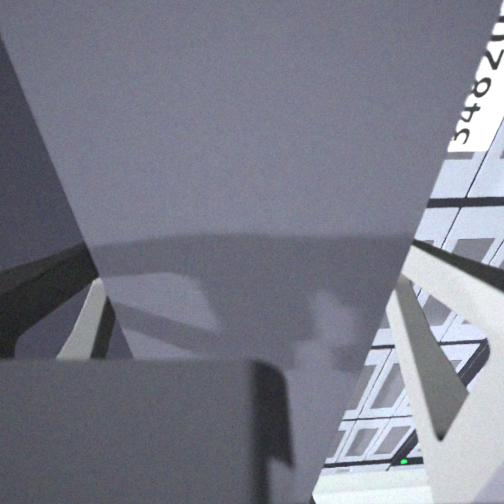

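move(
  target=[0.0,-0.00,-0.009,0.0,0,0,0.75,0.0,-0.00,-0.01,0.0,0,0,0.75],
  speed=0.05,
)

Scene clock: 1635.93 s.
left_arm: end_effector_position=(+0.9847, +0.1966, +0.9965) grip_measured=+0.846 end_effector_quat_wxyz=(-0.538, +0.552, -0.446, +0.455) | right_arm: end_effector_position=(+0.9930, -0.0818, +0.9919) grip_measured=+0.828 end_effector_quat_wxyz=(+0.449, +0.452, +0.554, +0.536)
Joint positions: left_arm=[-2.125 2.65 2.107 0.953 -0.272 -1.374 0.087] | right_arm=[2.185 2.697 2.206 0.804 -0.037 1.323 0.086]
Joint torques (N m): left_arm=[-5.07 -23.71 14.23 3.37 0.81 0.79] | right_arm=[9 -26.46 11.67 0.49 -0.23 0.78]
Motor temperatures (°C): left_arm=[30 58 53 30 26 28 32] | right_arm=[30 59 46 25 26 27 31]
Heat: left arm: hottest shoulder 58 °C; right arm: hottest shoulder 59 °C.
Hand target: left_arm +1.0162, +0.2134, +1.0536; +0.584, -0.514, +0.414, -0.472 | right_arm +1.0253, -0.0768, +1.0405; +0.443, +0.457, +0.522, +0.568
Off the commanded pose: left_arm 0.067 m, 8 deg | right_arm 0.059 m, 5 deg.
move: off_target (left_arm, right_arm)

move(
  target=[0.0,-0.00,-0.006,0.0,0,0,0.75,0.0,-0.00,-0.007,0.0,0,0,0.75],
  speed=0.05,
)

Scene clock: 1638.33 s.
left_arm: end_effector_position=(+0.9846, +0.1967, +0.9924) grip_measured=+0.846 end_effector_quat_wxyz=(-0.538, +0.553, -0.446, +0.455) | right_arm: end_effector_position=(+0.9932, -0.0817, +0.9882) grip_measured=+0.828 end_effector_quat_wxyz=(+0.449, +0.452, +0.554, +0.536)
Joint positions: left_arm=[-2.124 2.66 2.118 0.951 -0.272 -1.375 0.087] | right_arm=[2.184 2.707 2.218 0.801 -0.038 1.323 0.086]
Joint torques (N m): left_arm=[-5.13 -24.35 14.23 3.37 0.82 0.79] | right_arm=[9.17 -26.81 11.63 0.75 -0.27 0.79]
Motor temperatures (°C): left_arm=[30 58 53 30 26 28 32] | right_arm=[30 58 46 25 26 27 31]
Heat: left arm: hottest shoulder 58 °C; right arm: hottest shoulder 58 °C.
Hand target: left_arm +1.0162, +0.2133, +1.0500; +0.584, -0.515, +0.414, -0.472 | right_arm +1.0255, -0.0770, +1.0368; +0.444, +0.457, +0.521, +0.568
Off the commanded pose: left_arm 0.068 m, 8 deg | right_arm 0.058 m, 5 deg.
move: off_target (left_arm, right_arm)

move(
  target=[0.006,-0.00,0.001,0.0,0,0,0.75,0.006,-0.00,0.00,0.0,0,0,0.75],
  speed=0.05,
)

move(
  target=[0.006,-0.00,0.001,0.0,0,0,0.75,0.006,-0.00,0.00,0.0,0,0,0.75],
  speed=0.05,
)

Scene clock: 1642.27 s.
left_arm: end_effector_position=(+0.9888, +0.1965, +0.9936) grip_measured=+0.846 end_effector_quat_wxyz=(-0.538, +0.552, -0.445, +0.455) | right_arm: end_effector_position=(+0.9973, -0.0817, +0.9894) grip_measured=+0.828 end_effector_quat_wxyz=(+0.449, +0.452, +0.554, +0.536)
Joint positions: left_arm=[-2.124 2.666 2.139 0.938 -0.271 -1.375 0.087] | right_arm=[2.184 2.715 2.241 0.787 -0.039 1.323 0.086]
Joint torques (N m): left_arm=[-4.66 -24.23 14.37 3.29 0.8 0.82] | right_arm=[9.41 -26.81 11.96 0.64 -0.26 0.8]
Motor temperatures (°C): left_arm=[30 59 53 30 26 28 32] | right_arm=[30 57 46 25 26 27 31]
Heat: left arm: hottest shoulder 59 °C; right arm: hottest shoulder 57 °C.
Hand target: left_arm +1.0197, +0.2131, +1.0504; +0.583, -0.514, +0.415, -0.472 | right_arm +1.0290, -0.0769, +1.0366; +0.444, +0.457, +0.522, +0.568
Off the commanded pose: left_arm 0.067 m, 8 deg | right_arm 0.057 m, 5 deg.
move: off_target (left_arm, right_arm)

Scene clock: 1643.23 s.
left_arm: end_effector_position=(+0.9921, +0.1965, +0.9933) grip_measured=+0.846 end_effector_quat_wxyz=(-0.538, +0.552, -0.446, +0.455) | right_arm: end_effector_position=(+1.0006, -0.0818, +0.9893) grip_measured=+0.828 end_effector_quat_wxyz=(+0.449, +0.452, +0.554, +0.536)
Joint positions: left_arm=[-2.124 2.674 2.158 0.925 -0.271 -1.375 0.087] | right_arm=[2.183 2.724 2.263 0.774 -0.04 1.323 0.086]
Joint torques (N m): left_arm=[-5.13 -24.88 14.49 3.41 0.8 0.81] | right_arm=[8.41 -27.11 12 0.68 -0.25 0.8]
Motor temperatures (°C): left_arm=[30 59 54 30 26 28 32] | right_arm=[30 57 46 25 26 27 31]
Heat: left arm: hottest shoulder 59 °C; right arm: hottest shoulder 57 °C.
Hand target: left_arm +1.0233, +0.2132, +1.0510; +0.583, -0.514, +0.415, -0.472 | right_arm +1.0326, -0.0769, +1.0364; +0.443, +0.457, +0.522, +0.568
Off the commanded pose: left_arm 0.068 m, 8 deg | right_arm 0.057 m, 5 deg.
move: off_target (left_arm, right_arm)

move(
  target=[0.005,-0.00,0.001,0.0,0,0,0.75,0.005,-0.00,0.00,0.0,0,0,0.75],
  speed=0.05,
)

move(
  target=[0.005,-0.00,0.001,0.0,0,0,0.75,0.005,-0.00,0.00,0.0,0,0,0.75],
  speed=0.05,
  cameras=["all"],
)

Scene clock: 1649.17 s.
left_arm: end_effector_position=(+0.9951, +0.1965, +0.9931) grip_measured=+0.846 end_effector_quat_wxyz=(-0.538, +0.553, -0.446, +0.455) | right_arm: end_effector_position=(+1.0034, -0.0816, +0.9890) grip_measured=+0.828 end_effector_quat_wxyz=(+0.449, +0.452, +0.554, +0.536)
Joint positions: left_arm=[-2.124 2.681 2.176 0.914 -0.271 -1.376 0.087] | right_arm=[2.183 2.732 2.282 0.762 -0.04 1.323 0.086]
Joint torques (N m): left_arm=[-4.89 -24.35 14.61 3.37 0.81 0.8] | right_arm=[8.7 -26.23 11.92 0.75 -0.25 0.8]
Motor temperatures (°C): left_arm=[30 60 54 30 27 28 32] | right_arm=[30 57 47 25 26 27 31]
Heat: left arm: hottest shoulder 60 °C; right arm: hottest shoulder 57 °C.
Hand target: left_arm +1.0263, +0.2132, +1.0515; +0.583, -0.514, +0.415, -0.472 | right_arm +1.0356, -0.0768, +1.0367; +0.443, +0.457, +0.522, +0.568
Off the commanded pose: left_arm 0.068 m, 8 deg | right_arm 0.058 m, 5 deg.
move: off_target (left_arm, right_arm)

Scene clock: 1650.10 s.
left_arm: end_effector_position=(+0.9978, +0.1966, +0.9928) grip_measured=+0.846 end_effector_quat_wxyz=(-0.538, +0.553, -0.446, +0.455) | right_arm: end_effector_position=(+1.0060, -0.0818, +0.9883) grip_measured=+0.828 end_effector_quat_wxyz=(+0.449, +0.452, +0.554, +0.535)
Joint positions: left_arm=[-2.123 2.688 2.193 0.903 -0.271 -1.376 0.087] | right_arm=[2.182 2.74 2.302 0.75 -0.041 1.323 0.086]
Joint torques (N m): left_arm=[-5.48 -25.05 14.69 3.36 0.8 0.81] | right_arm=[9.23 -26.99 12.27 0.72 -0.24 0.77]
Motor temperatures (°C): left_arm=[30 60 54 30 27 28 32] | right_arm=[30 57 47 25 26 27 31]
Heat: left arm: hottest shoulder 60 °C; right arm: hottest shoulder 57 °C.
Hand target: left_arm +1.0293, +0.2133, +1.0521; +0.583, -0.514, +0.415, -0.472 | right_arm +1.0386, -0.0770, +1.0363; +0.443, +0.457, +0.522, +0.568
Off the commanded pose: left_arm 0.069 m, 8 deg | right_arm 0.059 m, 5 deg.
move: off_target (left_arm, right_arm)
camera_calibration:
cam_left_wrist: T_world_to_cam=[[0.00596872, 0.0323245, 0.99946, -1.0053], [-0.423191, -0.905482, 0.0318124, 0.571772], [0.906021, -0.423152, 0.00827486, -0.706363], [0, 0, 0, 1]] pos_world=[0.887949, 0.251327, 0.992415]
cam_right_wrist: T_world_to_cam=[[-0.025459, -0.0082024, -0.999642, 1.01419], [-0.730499, 0.68279, 0.0130019, 0.781243], [0.682439, 0.730569, -0.023375, -0.475678], [0, 0, 0, 1]] pos_world=[0.921139, -0.177591, 0.992554]

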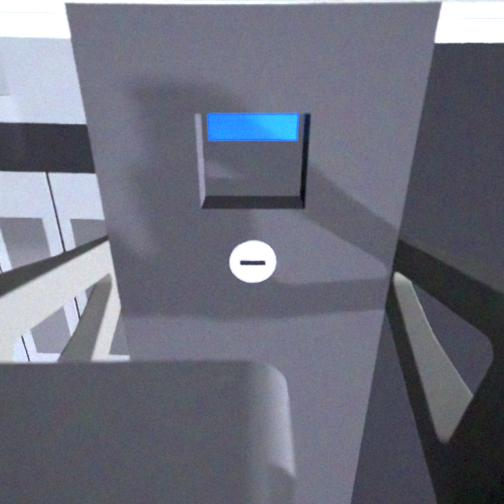

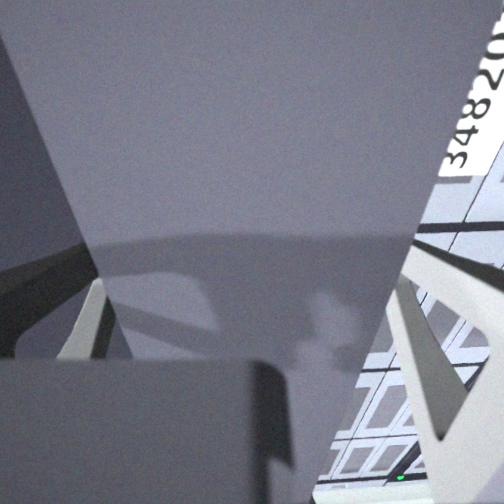

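move(
  target=[0.004,-0.00,0.001,0.0,0,0,0.75,0.004,-0.00,0.001,0.0,0,0,0.75],
  speed=0.05,
)

move(
  target=[0.004,-0.00,0.001,0.0,0,0,0.75,0.004,-0.00,0.001,0.0,0,0,0.75],
  speed=0.05,
)

Scene clock: 1655.77 s.
left_arm: end_effector_position=(+0.9995, +0.1964, +0.9925) grip_measured=+0.846 end_effector_quat_wxyz=(-0.537, +0.553, -0.446, +0.454) | right_arm: end_effector_position=(+1.0077, -0.0818, +0.9880) grip_measured=+0.828 end_effector_quat_wxyz=(+0.449, +0.452, +0.555, +0.535)
Joint positions: left_arm=[-2.123 2.692 2.204 0.896 -0.271 -1.376 0.087] | right_arm=[2.182 2.745 2.313 0.742 -0.041 1.323 0.086]
Joint torques (N m): left_arm=[-5.19 -24.18 15.04 3.32 0.8 0.81] | right_arm=[9.47 -27.22 12.36 0.75 -0.26 0.76]
Motor temperatures (°C): left_arm=[30 61 55 30 27 28 32] | right_arm=[30 56 48 25 26 27 31]
Heat: left arm: hottest shoulder 61 °C; right arm: hottest shoulder 56 °C.
Hand target: left_arm +1.0317, +0.2132, +1.0528; +0.583, -0.514, +0.414, -0.472 | right_arm +1.0410, -0.0769, +1.0371; +0.444, +0.457, +0.522, +0.568
Off the commanded pose: left_arm 0.070 m, 8 deg | right_arm 0.059 m, 5 deg.
move: off_target (left_arm, right_arm)

Scene clock: 1656.47 s.
left_arm: end_effector_position=(+0.9997, +0.1964, +0.9925) grip_measured=+0.846 end_effector_quat_wxyz=(-0.537, +0.553, -0.446, +0.455) | right_arm: end_effector_position=(+1.0078, -0.0817, +0.9879) grip_measured=+0.828 end_effector_quat_wxyz=(+0.449, +0.452, +0.555, +0.535)
Joint positions: left_arm=[-2.123 2.693 2.205 0.895 -0.271 -1.376 0.087] | right_arm=[2.182 2.746 2.315 0.742 -0.041 1.323 0.086]
Joint torques (N m): left_arm=[-5.3 -24.7 15.41 3.11 0.81 0.81] | right_arm=[8.7 -26.75 12.89 0.5 -0.21 0.74]
Motor temperatures (°C): left_arm=[30 61 55 30 27 28 32] | right_arm=[30 56 48 25 26 27 31]
Heat: left arm: hottest shoulder 61 °C; right arm: hottest shoulder 56 °C.
Hand target: left_arm +1.0342, +0.2132, +1.0535; +0.583, -0.514, +0.415, -0.472 | right_arm +1.0434, -0.0768, +1.0376; +0.443, +0.457, +0.522, +0.568
Off the commanded pose: left_arm 0.072 m, 8 deg | right_arm 0.061 m, 5 deg.
move: off_target (left_arm, right_arm)

move(
  target=[-0.003,-0.015,0.0,0.0,0,0,0.75,-0.003,-0.015,0.0,0.0,0,0,0.75],
  speed=0.05,
)

move(
  target=[0,-0.01,0.0,0.0,0,0,0.75,0,-0.01,0.0,0.0,0,0,0.75],
  speed=0.05,
)

Scene clock: 1660.73 s.
left_arm: end_effector_position=(+0.9997, +0.1967, +0.9920) grip_measured=+0.846 end_effector_quat_wxyz=(-0.538, +0.554, -0.445, +0.454) | right_arm: end_effector_position=(+1.0078, -0.0823, +0.9879) grip_measured=+0.828 end_effector_quat_wxyz=(+0.448, +0.450, +0.555, +0.537)
Joint positions: left_arm=[-2.123 2.695 2.207 0.895 -0.273 -1.376 0.087] | right_arm=[2.18 2.746 2.315 0.742 -0.049 1.324 0.086]
Joint torques (N m): left_arm=[-6.01 -24.53 15.5 3.15 0.53 0.85] | right_arm=[8.35 -27.52 11.93 0.77 -0.29 0.83]
Motor temperatures (°C): left_arm=[30 61 57 30 27 28 32] | right_arm=[30 57 49 25 26 27 31]
Heat: left arm: hottest shoulder 61 °C; right arm: hottest shoulder 57 °C.
Hand target: left_arm +1.0323, +0.2042, +1.0534; +0.583, -0.515, +0.415, -0.472 | right_arm +1.0416, -0.0860, +1.0376; +0.444, +0.457, +0.522, +0.568
Off the commanded pose: left_arm 0.070 m, 8 deg | right_arm 0.060 m, 5 deg.
move: off_target (left_arm, right_arm)

Scene clock: 1661.57 s.
left_arm: end_effector_position=(+0.9999, +0.1930, +0.9897) grip_measured=+0.846 end_effector_quat_wxyz=(-0.538, +0.554, -0.444, +0.454) | right_arm: end_effector_position=(+1.0082, -0.0859, +0.9867) grip_measured=+0.828 end_effector_quat_wxyz=(+0.447, +0.449, +0.556, +0.538)
Joint positions: left_arm=[-2.127 2.706 2.222 0.894 -0.279 -1.376 0.087] | right_arm=[2.174 2.746 2.315 0.742 -0.057 1.324 0.086]
Joint torques (N m): left_arm=[-6.24 -24.76 15.21 3.11 0.48 0.9] | right_arm=[7.94 -27.46 11.41 0.84 -0.26 0.89]
Motor temperatures (°C): left_arm=[30 61 57 30 27 28 32] | right_arm=[30 58 49 25 26 27 31]
Heat: left arm: hottest shoulder 61 °C; right arm: hottest shoulder 58 °C.
Hand target: left_arm +1.0323, +0.1982, +1.0534; +0.583, -0.514, +0.415, -0.472 | right_arm +1.0417, -0.0918, +1.0380; +0.443, +0.457, +0.522, +0.568
Off the commanded pose: left_arm 0.072 m, 8 deg | right_arm 0.061 m, 5 deg.
move: off_target (left_arm, right_arm)

move(
  target=[0,-0.008,0.002,0.0,0,0,0.75,0,-0.008,0.001,0.0,0,0,0.75],
  speed=0.05,
)

move(
  target=[0,-0.008,0.002,0.0,0,0,0.75,0,-0.008,0.001,0.0,0,0,0.75],
  speed=0.05,
)

Scene clock: 1664.97 s.
left_arm: end_effector_position=(+0.9999, +0.1918, +0.9892) grip_measured=+0.846 end_effector_quat_wxyz=(-0.538, +0.555, -0.443, +0.454) | right_arm: end_effector_position=(+1.0084, -0.0875, +0.9863) grip_measured=+0.828 end_effector_quat_wxyz=(+0.447, +0.448, +0.557, +0.538)
Joint positions: left_arm=[-2.129 2.709 2.227 0.893 -0.283 -1.376 0.087] | right_arm=[2.172 2.746 2.315 0.742 -0.062 1.324 0.086]
Joint torques (N m): left_arm=[-6.59 -24.88 15.13 3.1 0.43 0.93] | right_arm=[7.77 -27.75 10.97 0.88 -0.28 0.83]
Motor temperatures (°C): left_arm=[30 61 58 30 27 28 32] | right_arm=[30 59 49 25 26 27 31]
Heat: left arm: hottest shoulder 61 °C; right arm: hottest shoulder 59 °C.
Hand target: left_arm +1.0323, +0.1936, +1.0546; +0.584, -0.515, +0.414, -0.472 | right_arm +1.0417, -0.0968, +1.0385; +0.444, +0.457, +0.522, +0.568
Off the commanded pose: left_arm 0.073 m, 8 deg | right_arm 0.063 m, 5 deg.
move: off_target (left_arm, right_arm)

Scene clock: 1665.70 s.
left_arm: end_effector_position=(+0.9997, +0.1898, +0.9888) grip_measured=+0.846 end_effector_quat_wxyz=(-0.539, +0.555, -0.443, +0.453) | right_arm: end_effector_position=(+1.0086, -0.0895, +0.9858) grip_measured=+0.828 end_effector_quat_wxyz=(+0.446, +0.447, +0.557, +0.539)
Joint positions: left_arm=[-2.132 2.712 2.231 0.893 -0.287 -1.375 0.087] | right_arm=[2.169 2.746 2.315 0.742 -0.068 1.325 0.086]
Joint torques (N m): left_arm=[-6.77 -25 15.16 3.11 0.39 0.95] | right_arm=[8 -28.63 10.85 1.01 -0.27 0.88]
Motor temperatures (°C): left_arm=[30 61 58 30 27 28 32] | right_arm=[30 59 49 25 26 27 31]
Heat: left arm: hottest shoulder 61 °C; right arm: hottest shoulder 59 °C.
Hand target: left_arm +1.0323, +0.1887, +1.0557; +0.583, -0.515, +0.414, -0.472 | right_arm +1.0417, -0.1017, +1.0391; +0.444, +0.457, +0.522, +0.568
Off the commanded pose: left_arm 0.075 m, 8 deg | right_arm 0.064 m, 5 deg.
move: off_target (left_arm, right_arm)

move(
  target=[0,-0.006,0.002,0.0,0,0,0.75,0,-0.006,0.001,0.0,0,0,0.75],
  speed=0.05,
)

move(
  target=[0,-0.006,0.002,0.0,0,0,0.75,0,-0.006,0.001,0.0,0,0,0.75],
  speed=0.05,
)

Scene clock: 1668.57 s.
left_arm: end_effector_position=(+0.9998, +0.1890, +0.9890) grip_measured=+0.846 end_effector_quat_wxyz=(-0.540, +0.555, -0.443, +0.452) | right_arm: end_effector_position=(+1.0086, -0.0903, +0.9856) grip_measured=+0.828 end_effector_quat_wxyz=(+0.445, +0.447, +0.557, +0.540)
Joint positions: left_arm=[-2.133 2.713 2.233 0.892 -0.291 -1.372 0.087] | right_arm=[2.167 2.746 2.315 0.742 -0.072 1.327 0.086]
Joint torques (N m): left_arm=[-7 -25 15.09 3.08 0.39 0.95] | right_arm=[7.59 -28.22 10.33 0.92 -0.19 0.85]
Motor temperatures (°C): left_arm=[30 61 57 30 26 28 32] | right_arm=[30 60 49 25 26 27 31]
Heat: left arm: hottest shoulder 61 °C; right arm: hottest shoulder 60 °C.
Hand target: left_arm +1.0323, +0.1852, +1.0569; +0.583, -0.514, +0.415, -0.472 | right_arm +1.0417, -0.1053, +1.0397; +0.444, +0.457, +0.522, +0.568
Off the commanded pose: left_arm 0.075 m, 8 deg | right_arm 0.065 m, 5 deg.
move: off_target (left_arm, right_arm)

Scene clock: 1669.27 s.
left_arm: end_effector_position=(+0.9996, +0.1872, +0.9893) grip_measured=+0.846 end_effector_quat_wxyz=(-0.541, +0.555, -0.443, +0.451) | right_arm: end_effector_position=(+1.0086, -0.0917, +0.9849) grip_measured=+0.828 end_effector_quat_wxyz=(+0.444, +0.447, +0.557, +0.541)
Joint positions: left_arm=[-2.136 2.713 2.233 0.892 -0.295 -1.368 0.087] | right_arm=[2.165 2.746 2.314 0.742 -0.076 1.331 0.086]
Joint torques (N m): left_arm=[-7.36 -24.94 15.17 3.08 0.4 0.94] | right_arm=[7.41 -29.04 10.13 1.14 -0.19 0.85]
Motor temperatures (°C): left_arm=[30 61 58 30 26 28 32] | right_arm=[30 60 49 25 26 27 31]
Heat: left arm: hottest shoulder 61 °C; right arm: hottest shoulder 60 °C.
Hand target: left_arm +1.0323, +0.1814, +1.0583; +0.583, -0.514, +0.414, -0.472 | right_arm +1.0416, -0.1087, +1.0402; +0.444, +0.457, +0.522, +0.568
Off the commanded pose: left_arm 0.076 m, 8 deg | right_arm 0.067 m, 5 deg.
move: off_target (left_arm, right_arm)

wait(
  seconds=0.1,
  cameras=["all"],
)

Scene clock: 1670.60 s.
left_arm: end_effector_position=(+0.9996, +0.1872, +0.9893) grip_measured=+0.846 end_effector_quat_wxyz=(-0.541, +0.555, -0.443, +0.451) | right_arm: end_effector_position=(+1.0086, -0.0917, +0.9849) grip_measured=+0.828 end_effector_quat_wxyz=(+0.444, +0.447, +0.557, +0.541)
Joint positions: left_arm=[-2.136 2.713 2.233 0.892 -0.295 -1.368 0.087] | right_arm=[2.165 2.746 2.314 0.742 -0.076 1.331 0.086]
Joint torques (N m): left_arm=[-7.12 -25.05 15.15 3.08 0.4 0.93] | right_arm=[7.47 -28.57 9.98 0.84 -0.2 0.84]
Motor temperatures (°C): left_arm=[30 60 58 30 26 28 32] | right_arm=[30 60 49 25 26 27 31]
Heat: left arm: hottest shoulder 60 °C; right arm: hottest shoulder 60 °C.
Hand target: left_arm +1.0323, +0.1814, +1.0583; +0.583, -0.514, +0.414, -0.472 | right_arm +1.0416, -0.1087, +1.0402; +0.444, +0.457, +0.522, +0.568
Tool commands: left_gripper/opening=+0.75 right_gripper/opening=+0.75
Off the commanded pose: left_arm 0.076 m, 8 deg | right_arm 0.067 m, 5 deg.
wait: 0.10 s; at rest from the start
camera_calibration:
cam_left_wrist: T_world_to_cam=[[0.0065151, 0.0308722, 0.999502, -1.00184], [-0.411576, -0.910854, 0.0308169, 0.554507], [0.911352, -0.411572, 0.00677196, -0.717852], [0, 0, 0, 1]] pos_world=[0.888965, 0.240556, 0.98911]
cam_right_wrist: T_world_to_cam=[[-0.0229722, -0.00566141, -0.99972, 1.00846], [-0.743297, 0.66883, 0.0132924, 0.801326], [0.668567, 0.743394, -0.0195726, -0.458876], [0, 0, 0, 1]] pos_world=[0.925579, -0.189116, 0.988544]

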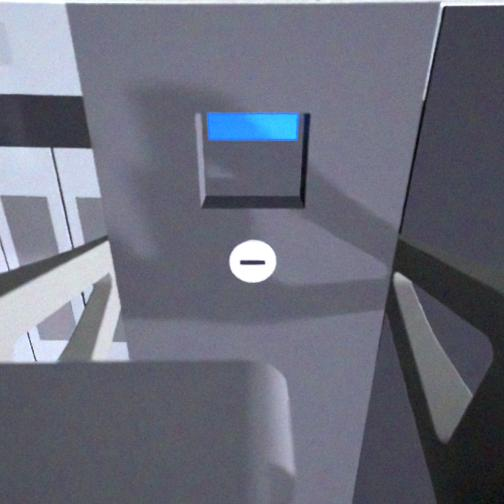

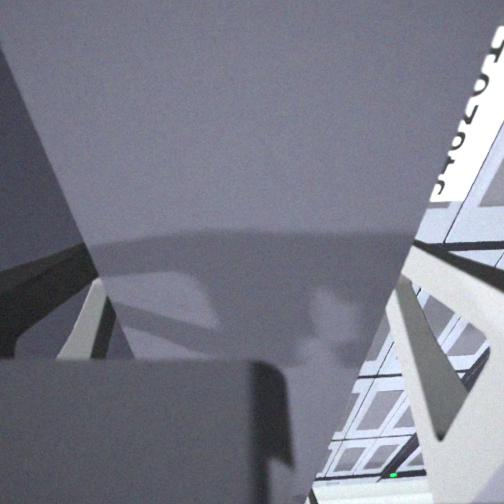

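zoom_image(
  camera="cam_left_wrist",
  region=[384, 0, 504, 120],
)

Scaled by 4.200.

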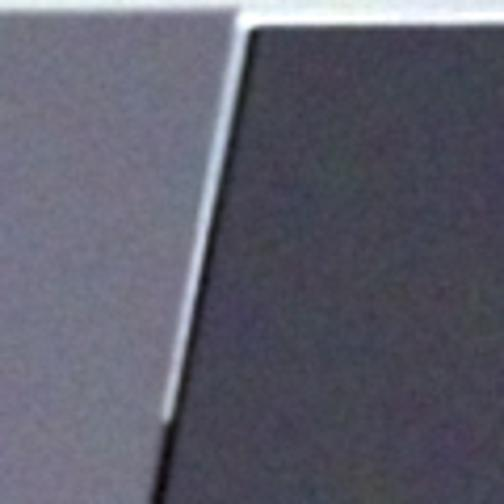

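move(
  target=[-0.02,0.004,0.0,0.0,0,0,0.75,-0.03,0.006,0.0,0.0,0,0,0.75],
  speed=0.05,
)

move(
  target=[-0.01,0.0,0.0,0.0,0,0,0.75,-0.01,0.0,0.0,0.0,0,0,0.75],
  speed=0.05,
)

Scene clock: 1676.87 s.
left_arm: end_effector_position=(+0.9972, +0.1792, +0.9859) grip_measured=+0.846 end_effector_quat_wxyz=(-0.543, +0.551, -0.452, +0.445) | right_arm: end_effector_position=(+1.0005, -0.0997, +0.9734) grip_measured=+0.828 end_effector_quat_wxyz=(+0.440, +0.459, +0.552, +0.540)
Joint positions: left_arm=[-2.144 2.719 2.233 0.892 -0.298 -1.346 0.087] | right_arm=[2.157 2.744 2.278 0.769 -0.067 1.353 0.086]
Joint torques (N m): left_arm=[-6.53 -26.29 12.07 3.96 0.6 0.7] | right_arm=[8.53 -30.21 6.87 1.87 -0.28 0.56]
Motor temperatures (°C): left_arm=[30 59 59 30 26 28 32] | right_arm=[30 61 49 25 26 27 32]
Heat: left arm: hottest shoulder 59 °C; right arm: hottest shoulder 61 °C.
Hand target: left_arm +1.0203, +0.1839, +1.0580; +0.583, -0.515, +0.415, -0.472 | right_arm +1.0237, -0.1053, +1.0402; +0.444, +0.457, +0.522, +0.568
Off the commanded pose: left_arm 0.076 m, 8 deg | right_arm 0.071 m, 5 deg.
move: off_target (left_arm, right_arm)

Scene clock: 1677.77 s.
left_arm: end_effector_position=(+0.9971, +0.1778, +0.9861) grip_measured=+0.846 end_effector_quat_wxyz=(-0.542, +0.551, -0.452, +0.446) | right_arm: end_effector_position=(+0.9953, -0.1008, +0.9738) grip_measured=+0.828 end_effector_quat_wxyz=(+0.440, +0.460, +0.552, +0.539)
Joint positions: left_arm=[-2.146 2.719 2.233 0.892 -0.298 -1.346 0.087] | right_arm=[2.157 2.728 2.241 0.791 -0.065 1.353 0.086]
Joint torques (N m): left_arm=[-6.53 -26.58 10.58 4.41 0.57 0.69] | right_arm=[8.64 -30.04 6.83 1.87 -0.36 0.55]
Motor temperatures (°C): left_arm=[30 59 59 30 26 28 32] | right_arm=[30 61 49 25 26 27 32]
Heat: left arm: hottest shoulder 59 °C; right arm: hottest shoulder 61 °C.
Hand target: left_arm +1.0142, +0.1838, +1.0580; +0.583, -0.515, +0.415, -0.472 | right_arm +1.0176, -0.1051, +1.0402; +0.444, +0.457, +0.522, +0.568
Off the commanded pose: left_arm 0.074 m, 8 deg | right_arm 0.070 m, 5 deg.
move: off_target (left_arm, right_arm)

move(
  target=[-0.08,0.02,0.0,0.0,0,0,0.75,-0.08,0.02,0.01,0.0,0,0,0.75],
  speed=0.06,
  cameras=["all"],
)

Scene clock: 1691.57 s.
left_arm: end_effector_position=(+0.9447, +0.1786, +0.9798) grip_measured=+0.846 end_effector_quat_wxyz=(-0.536, +0.553, -0.457, +0.444) | right_arm: end_effector_position=(+0.9437, -0.1009, +0.9702) grip_measured=+0.828 end_effector_quat_wxyz=(+0.437, +0.463, +0.556, +0.534)
Joint positions: left_arm=[-2.15 2.62 1.954 1.054 -0.298 -1.35 0.087] | right_arm=[2.164 2.626 1.963 0.952 -0.053 1.35 0.086]
Joint torques (N m): left_arm=[-5.48 -26.58 8.29 4.79 0.88 0.71] | right_arm=[9.7 -29.45 6.11 1.99 0.07 0.54]
Motor temperatures (°C): left_arm=[30 59 57 30 26 28 32] | right_arm=[30 64 47 25 26 27 32]
Heat: left arm: hottest shoulder 59 °C; right arm: hottest shoulder 64 °C.
Hand target: left_arm +0.9663, +0.1958, +1.0582; +0.583, -0.514, +0.414, -0.472 | right_arm +0.9695, -0.0930, +1.0459; +0.443, +0.457, +0.522, +0.568
Off the commanded pose: left_arm 0.083 m, 9 deg | right_arm 0.081 m, 6 deg.
move: off_target (left_arm, right_arm)
camera_calibration:
cam_left_wrist: T_world_to_cam=[[0.0311422, 0.0152297, 0.999399, -1.0121], [-0.423831, -0.905339, 0.0270033, 0.538745], [0.905206, -0.424417, -0.0217395, -0.635323], [0, 0, 0, 1]] pos_world=[0.834954, 0.233519, 0.983134]
cam_right_wrist: T_world_to_cam=[[-0.0524163, 0.0099449, -0.998576, 1.02054], [-0.729966, 0.681993, 0.0451087, 0.717319], [0.68147, 0.731291, -0.0284881, -0.413727], [0, 0, 0, 1]] pos_world=[0.859054, -0.196801, 0.974947]

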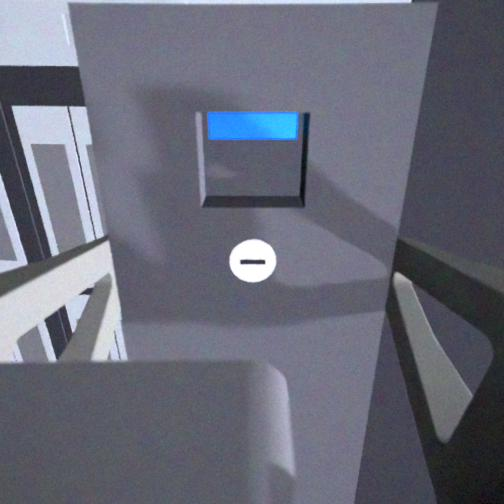

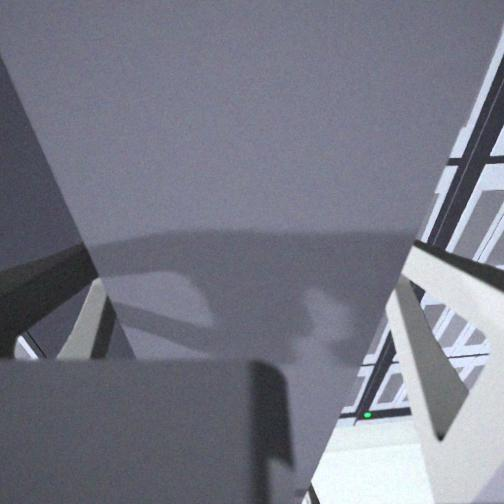

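move(
  target=[0,0,-0.05,0.0,0,0,0.75,0,0,0,0.0,0,0,0.75],
  speed=0.06,
)

Scene clock: 1694.43 s.
left_arm: end_effector_position=(+0.9411, +0.1775, +0.9736) grip_measured=+0.846 end_effector_quat_wxyz=(-0.533, +0.556, -0.454, +0.448) | right_arm: end_effector_position=(+0.9417, -0.1009, +0.9689) grip_measured=+0.828 end_effector_quat_wxyz=(+0.440, +0.460, +0.559, +0.532)
Joint positions: left_arm=[-2.149 2.63 1.954 1.064 -0.296 -1.362 0.087] | right_arm=[2.164 2.626 1.957 0.957 -0.053 1.338 0.086]
Joint torques (N m): left_arm=[-4.78 -22.89 11.92 4.83 1.04 0.8] | right_arm=[9.35 -29.51 6.09 1.77 0.03 0.68]
Motor temperatures (°C): left_arm=[30 58 56 30 27 28 32] | right_arm=[30 63 46 25 26 27 32]
Heat: left arm: hottest shoulder 58 °C; right arm: hottest shoulder 63 °C.
Hand target: left_arm +0.9663, +0.1958, +1.0282; +0.583, -0.514, +0.415, -0.472 | right_arm +0.9695, -0.0930, +1.0460; +0.443, +0.457, +0.522, +0.568
Off the commanded pose: left_arm 0.063 m, 9 deg | right_arm 0.082 m, 6 deg.
move: off_target (left_arm, right_arm)

move(
  target=[0,0,-0.01,0.0,0.03,0,0.75,0,0,0,0.0,0,0,0.75],
  speed=0.06,
)

Scene clock: 1697.67 s.
left_arm: end_effector_position=(+0.9414, +0.1773, +0.9698) grip_measured=+0.846 end_effector_quat_wxyz=(-0.529, +0.560, -0.459, +0.443) | right_arm: end_effector_position=(+0.9395, -0.1017, +0.9653) grip_measured=+0.828 end_effector_quat_wxyz=(+0.439, +0.464, +0.559, +0.528)
Joint positions: left_arm=[-2.149 2.629 1.954 1.045 -0.3 -1.363 0.087] | right_arm=[2.164 2.626 1.95 0.956 -0.046 1.34 0.086]
Joint torques (N m): left_arm=[-4.89 -26.05 8.14 2.44 0.32 0.74] | right_arm=[10.17 -29.86 6.49 1.52 -0.27 0.63]
Motor temperatures (°C): left_arm=[30 59 56 30 27 28 32] | right_arm=[30 63 45 25 26 27 32]
Heat: left arm: hottest shoulder 59 °C; right arm: hottest shoulder 63 °C.
Hand target: left_arm +0.9663, +0.1958, +1.0222; +0.563, -0.536, +0.442, -0.448 | right_arm +0.9696, -0.0930, +1.0461; +0.443, +0.457, +0.522, +0.568
Off the commanded pose: left_arm 0.061 m, 5 deg | right_arm 0.087 m, 6 deg.
move: off_target (left_arm, right_arm)


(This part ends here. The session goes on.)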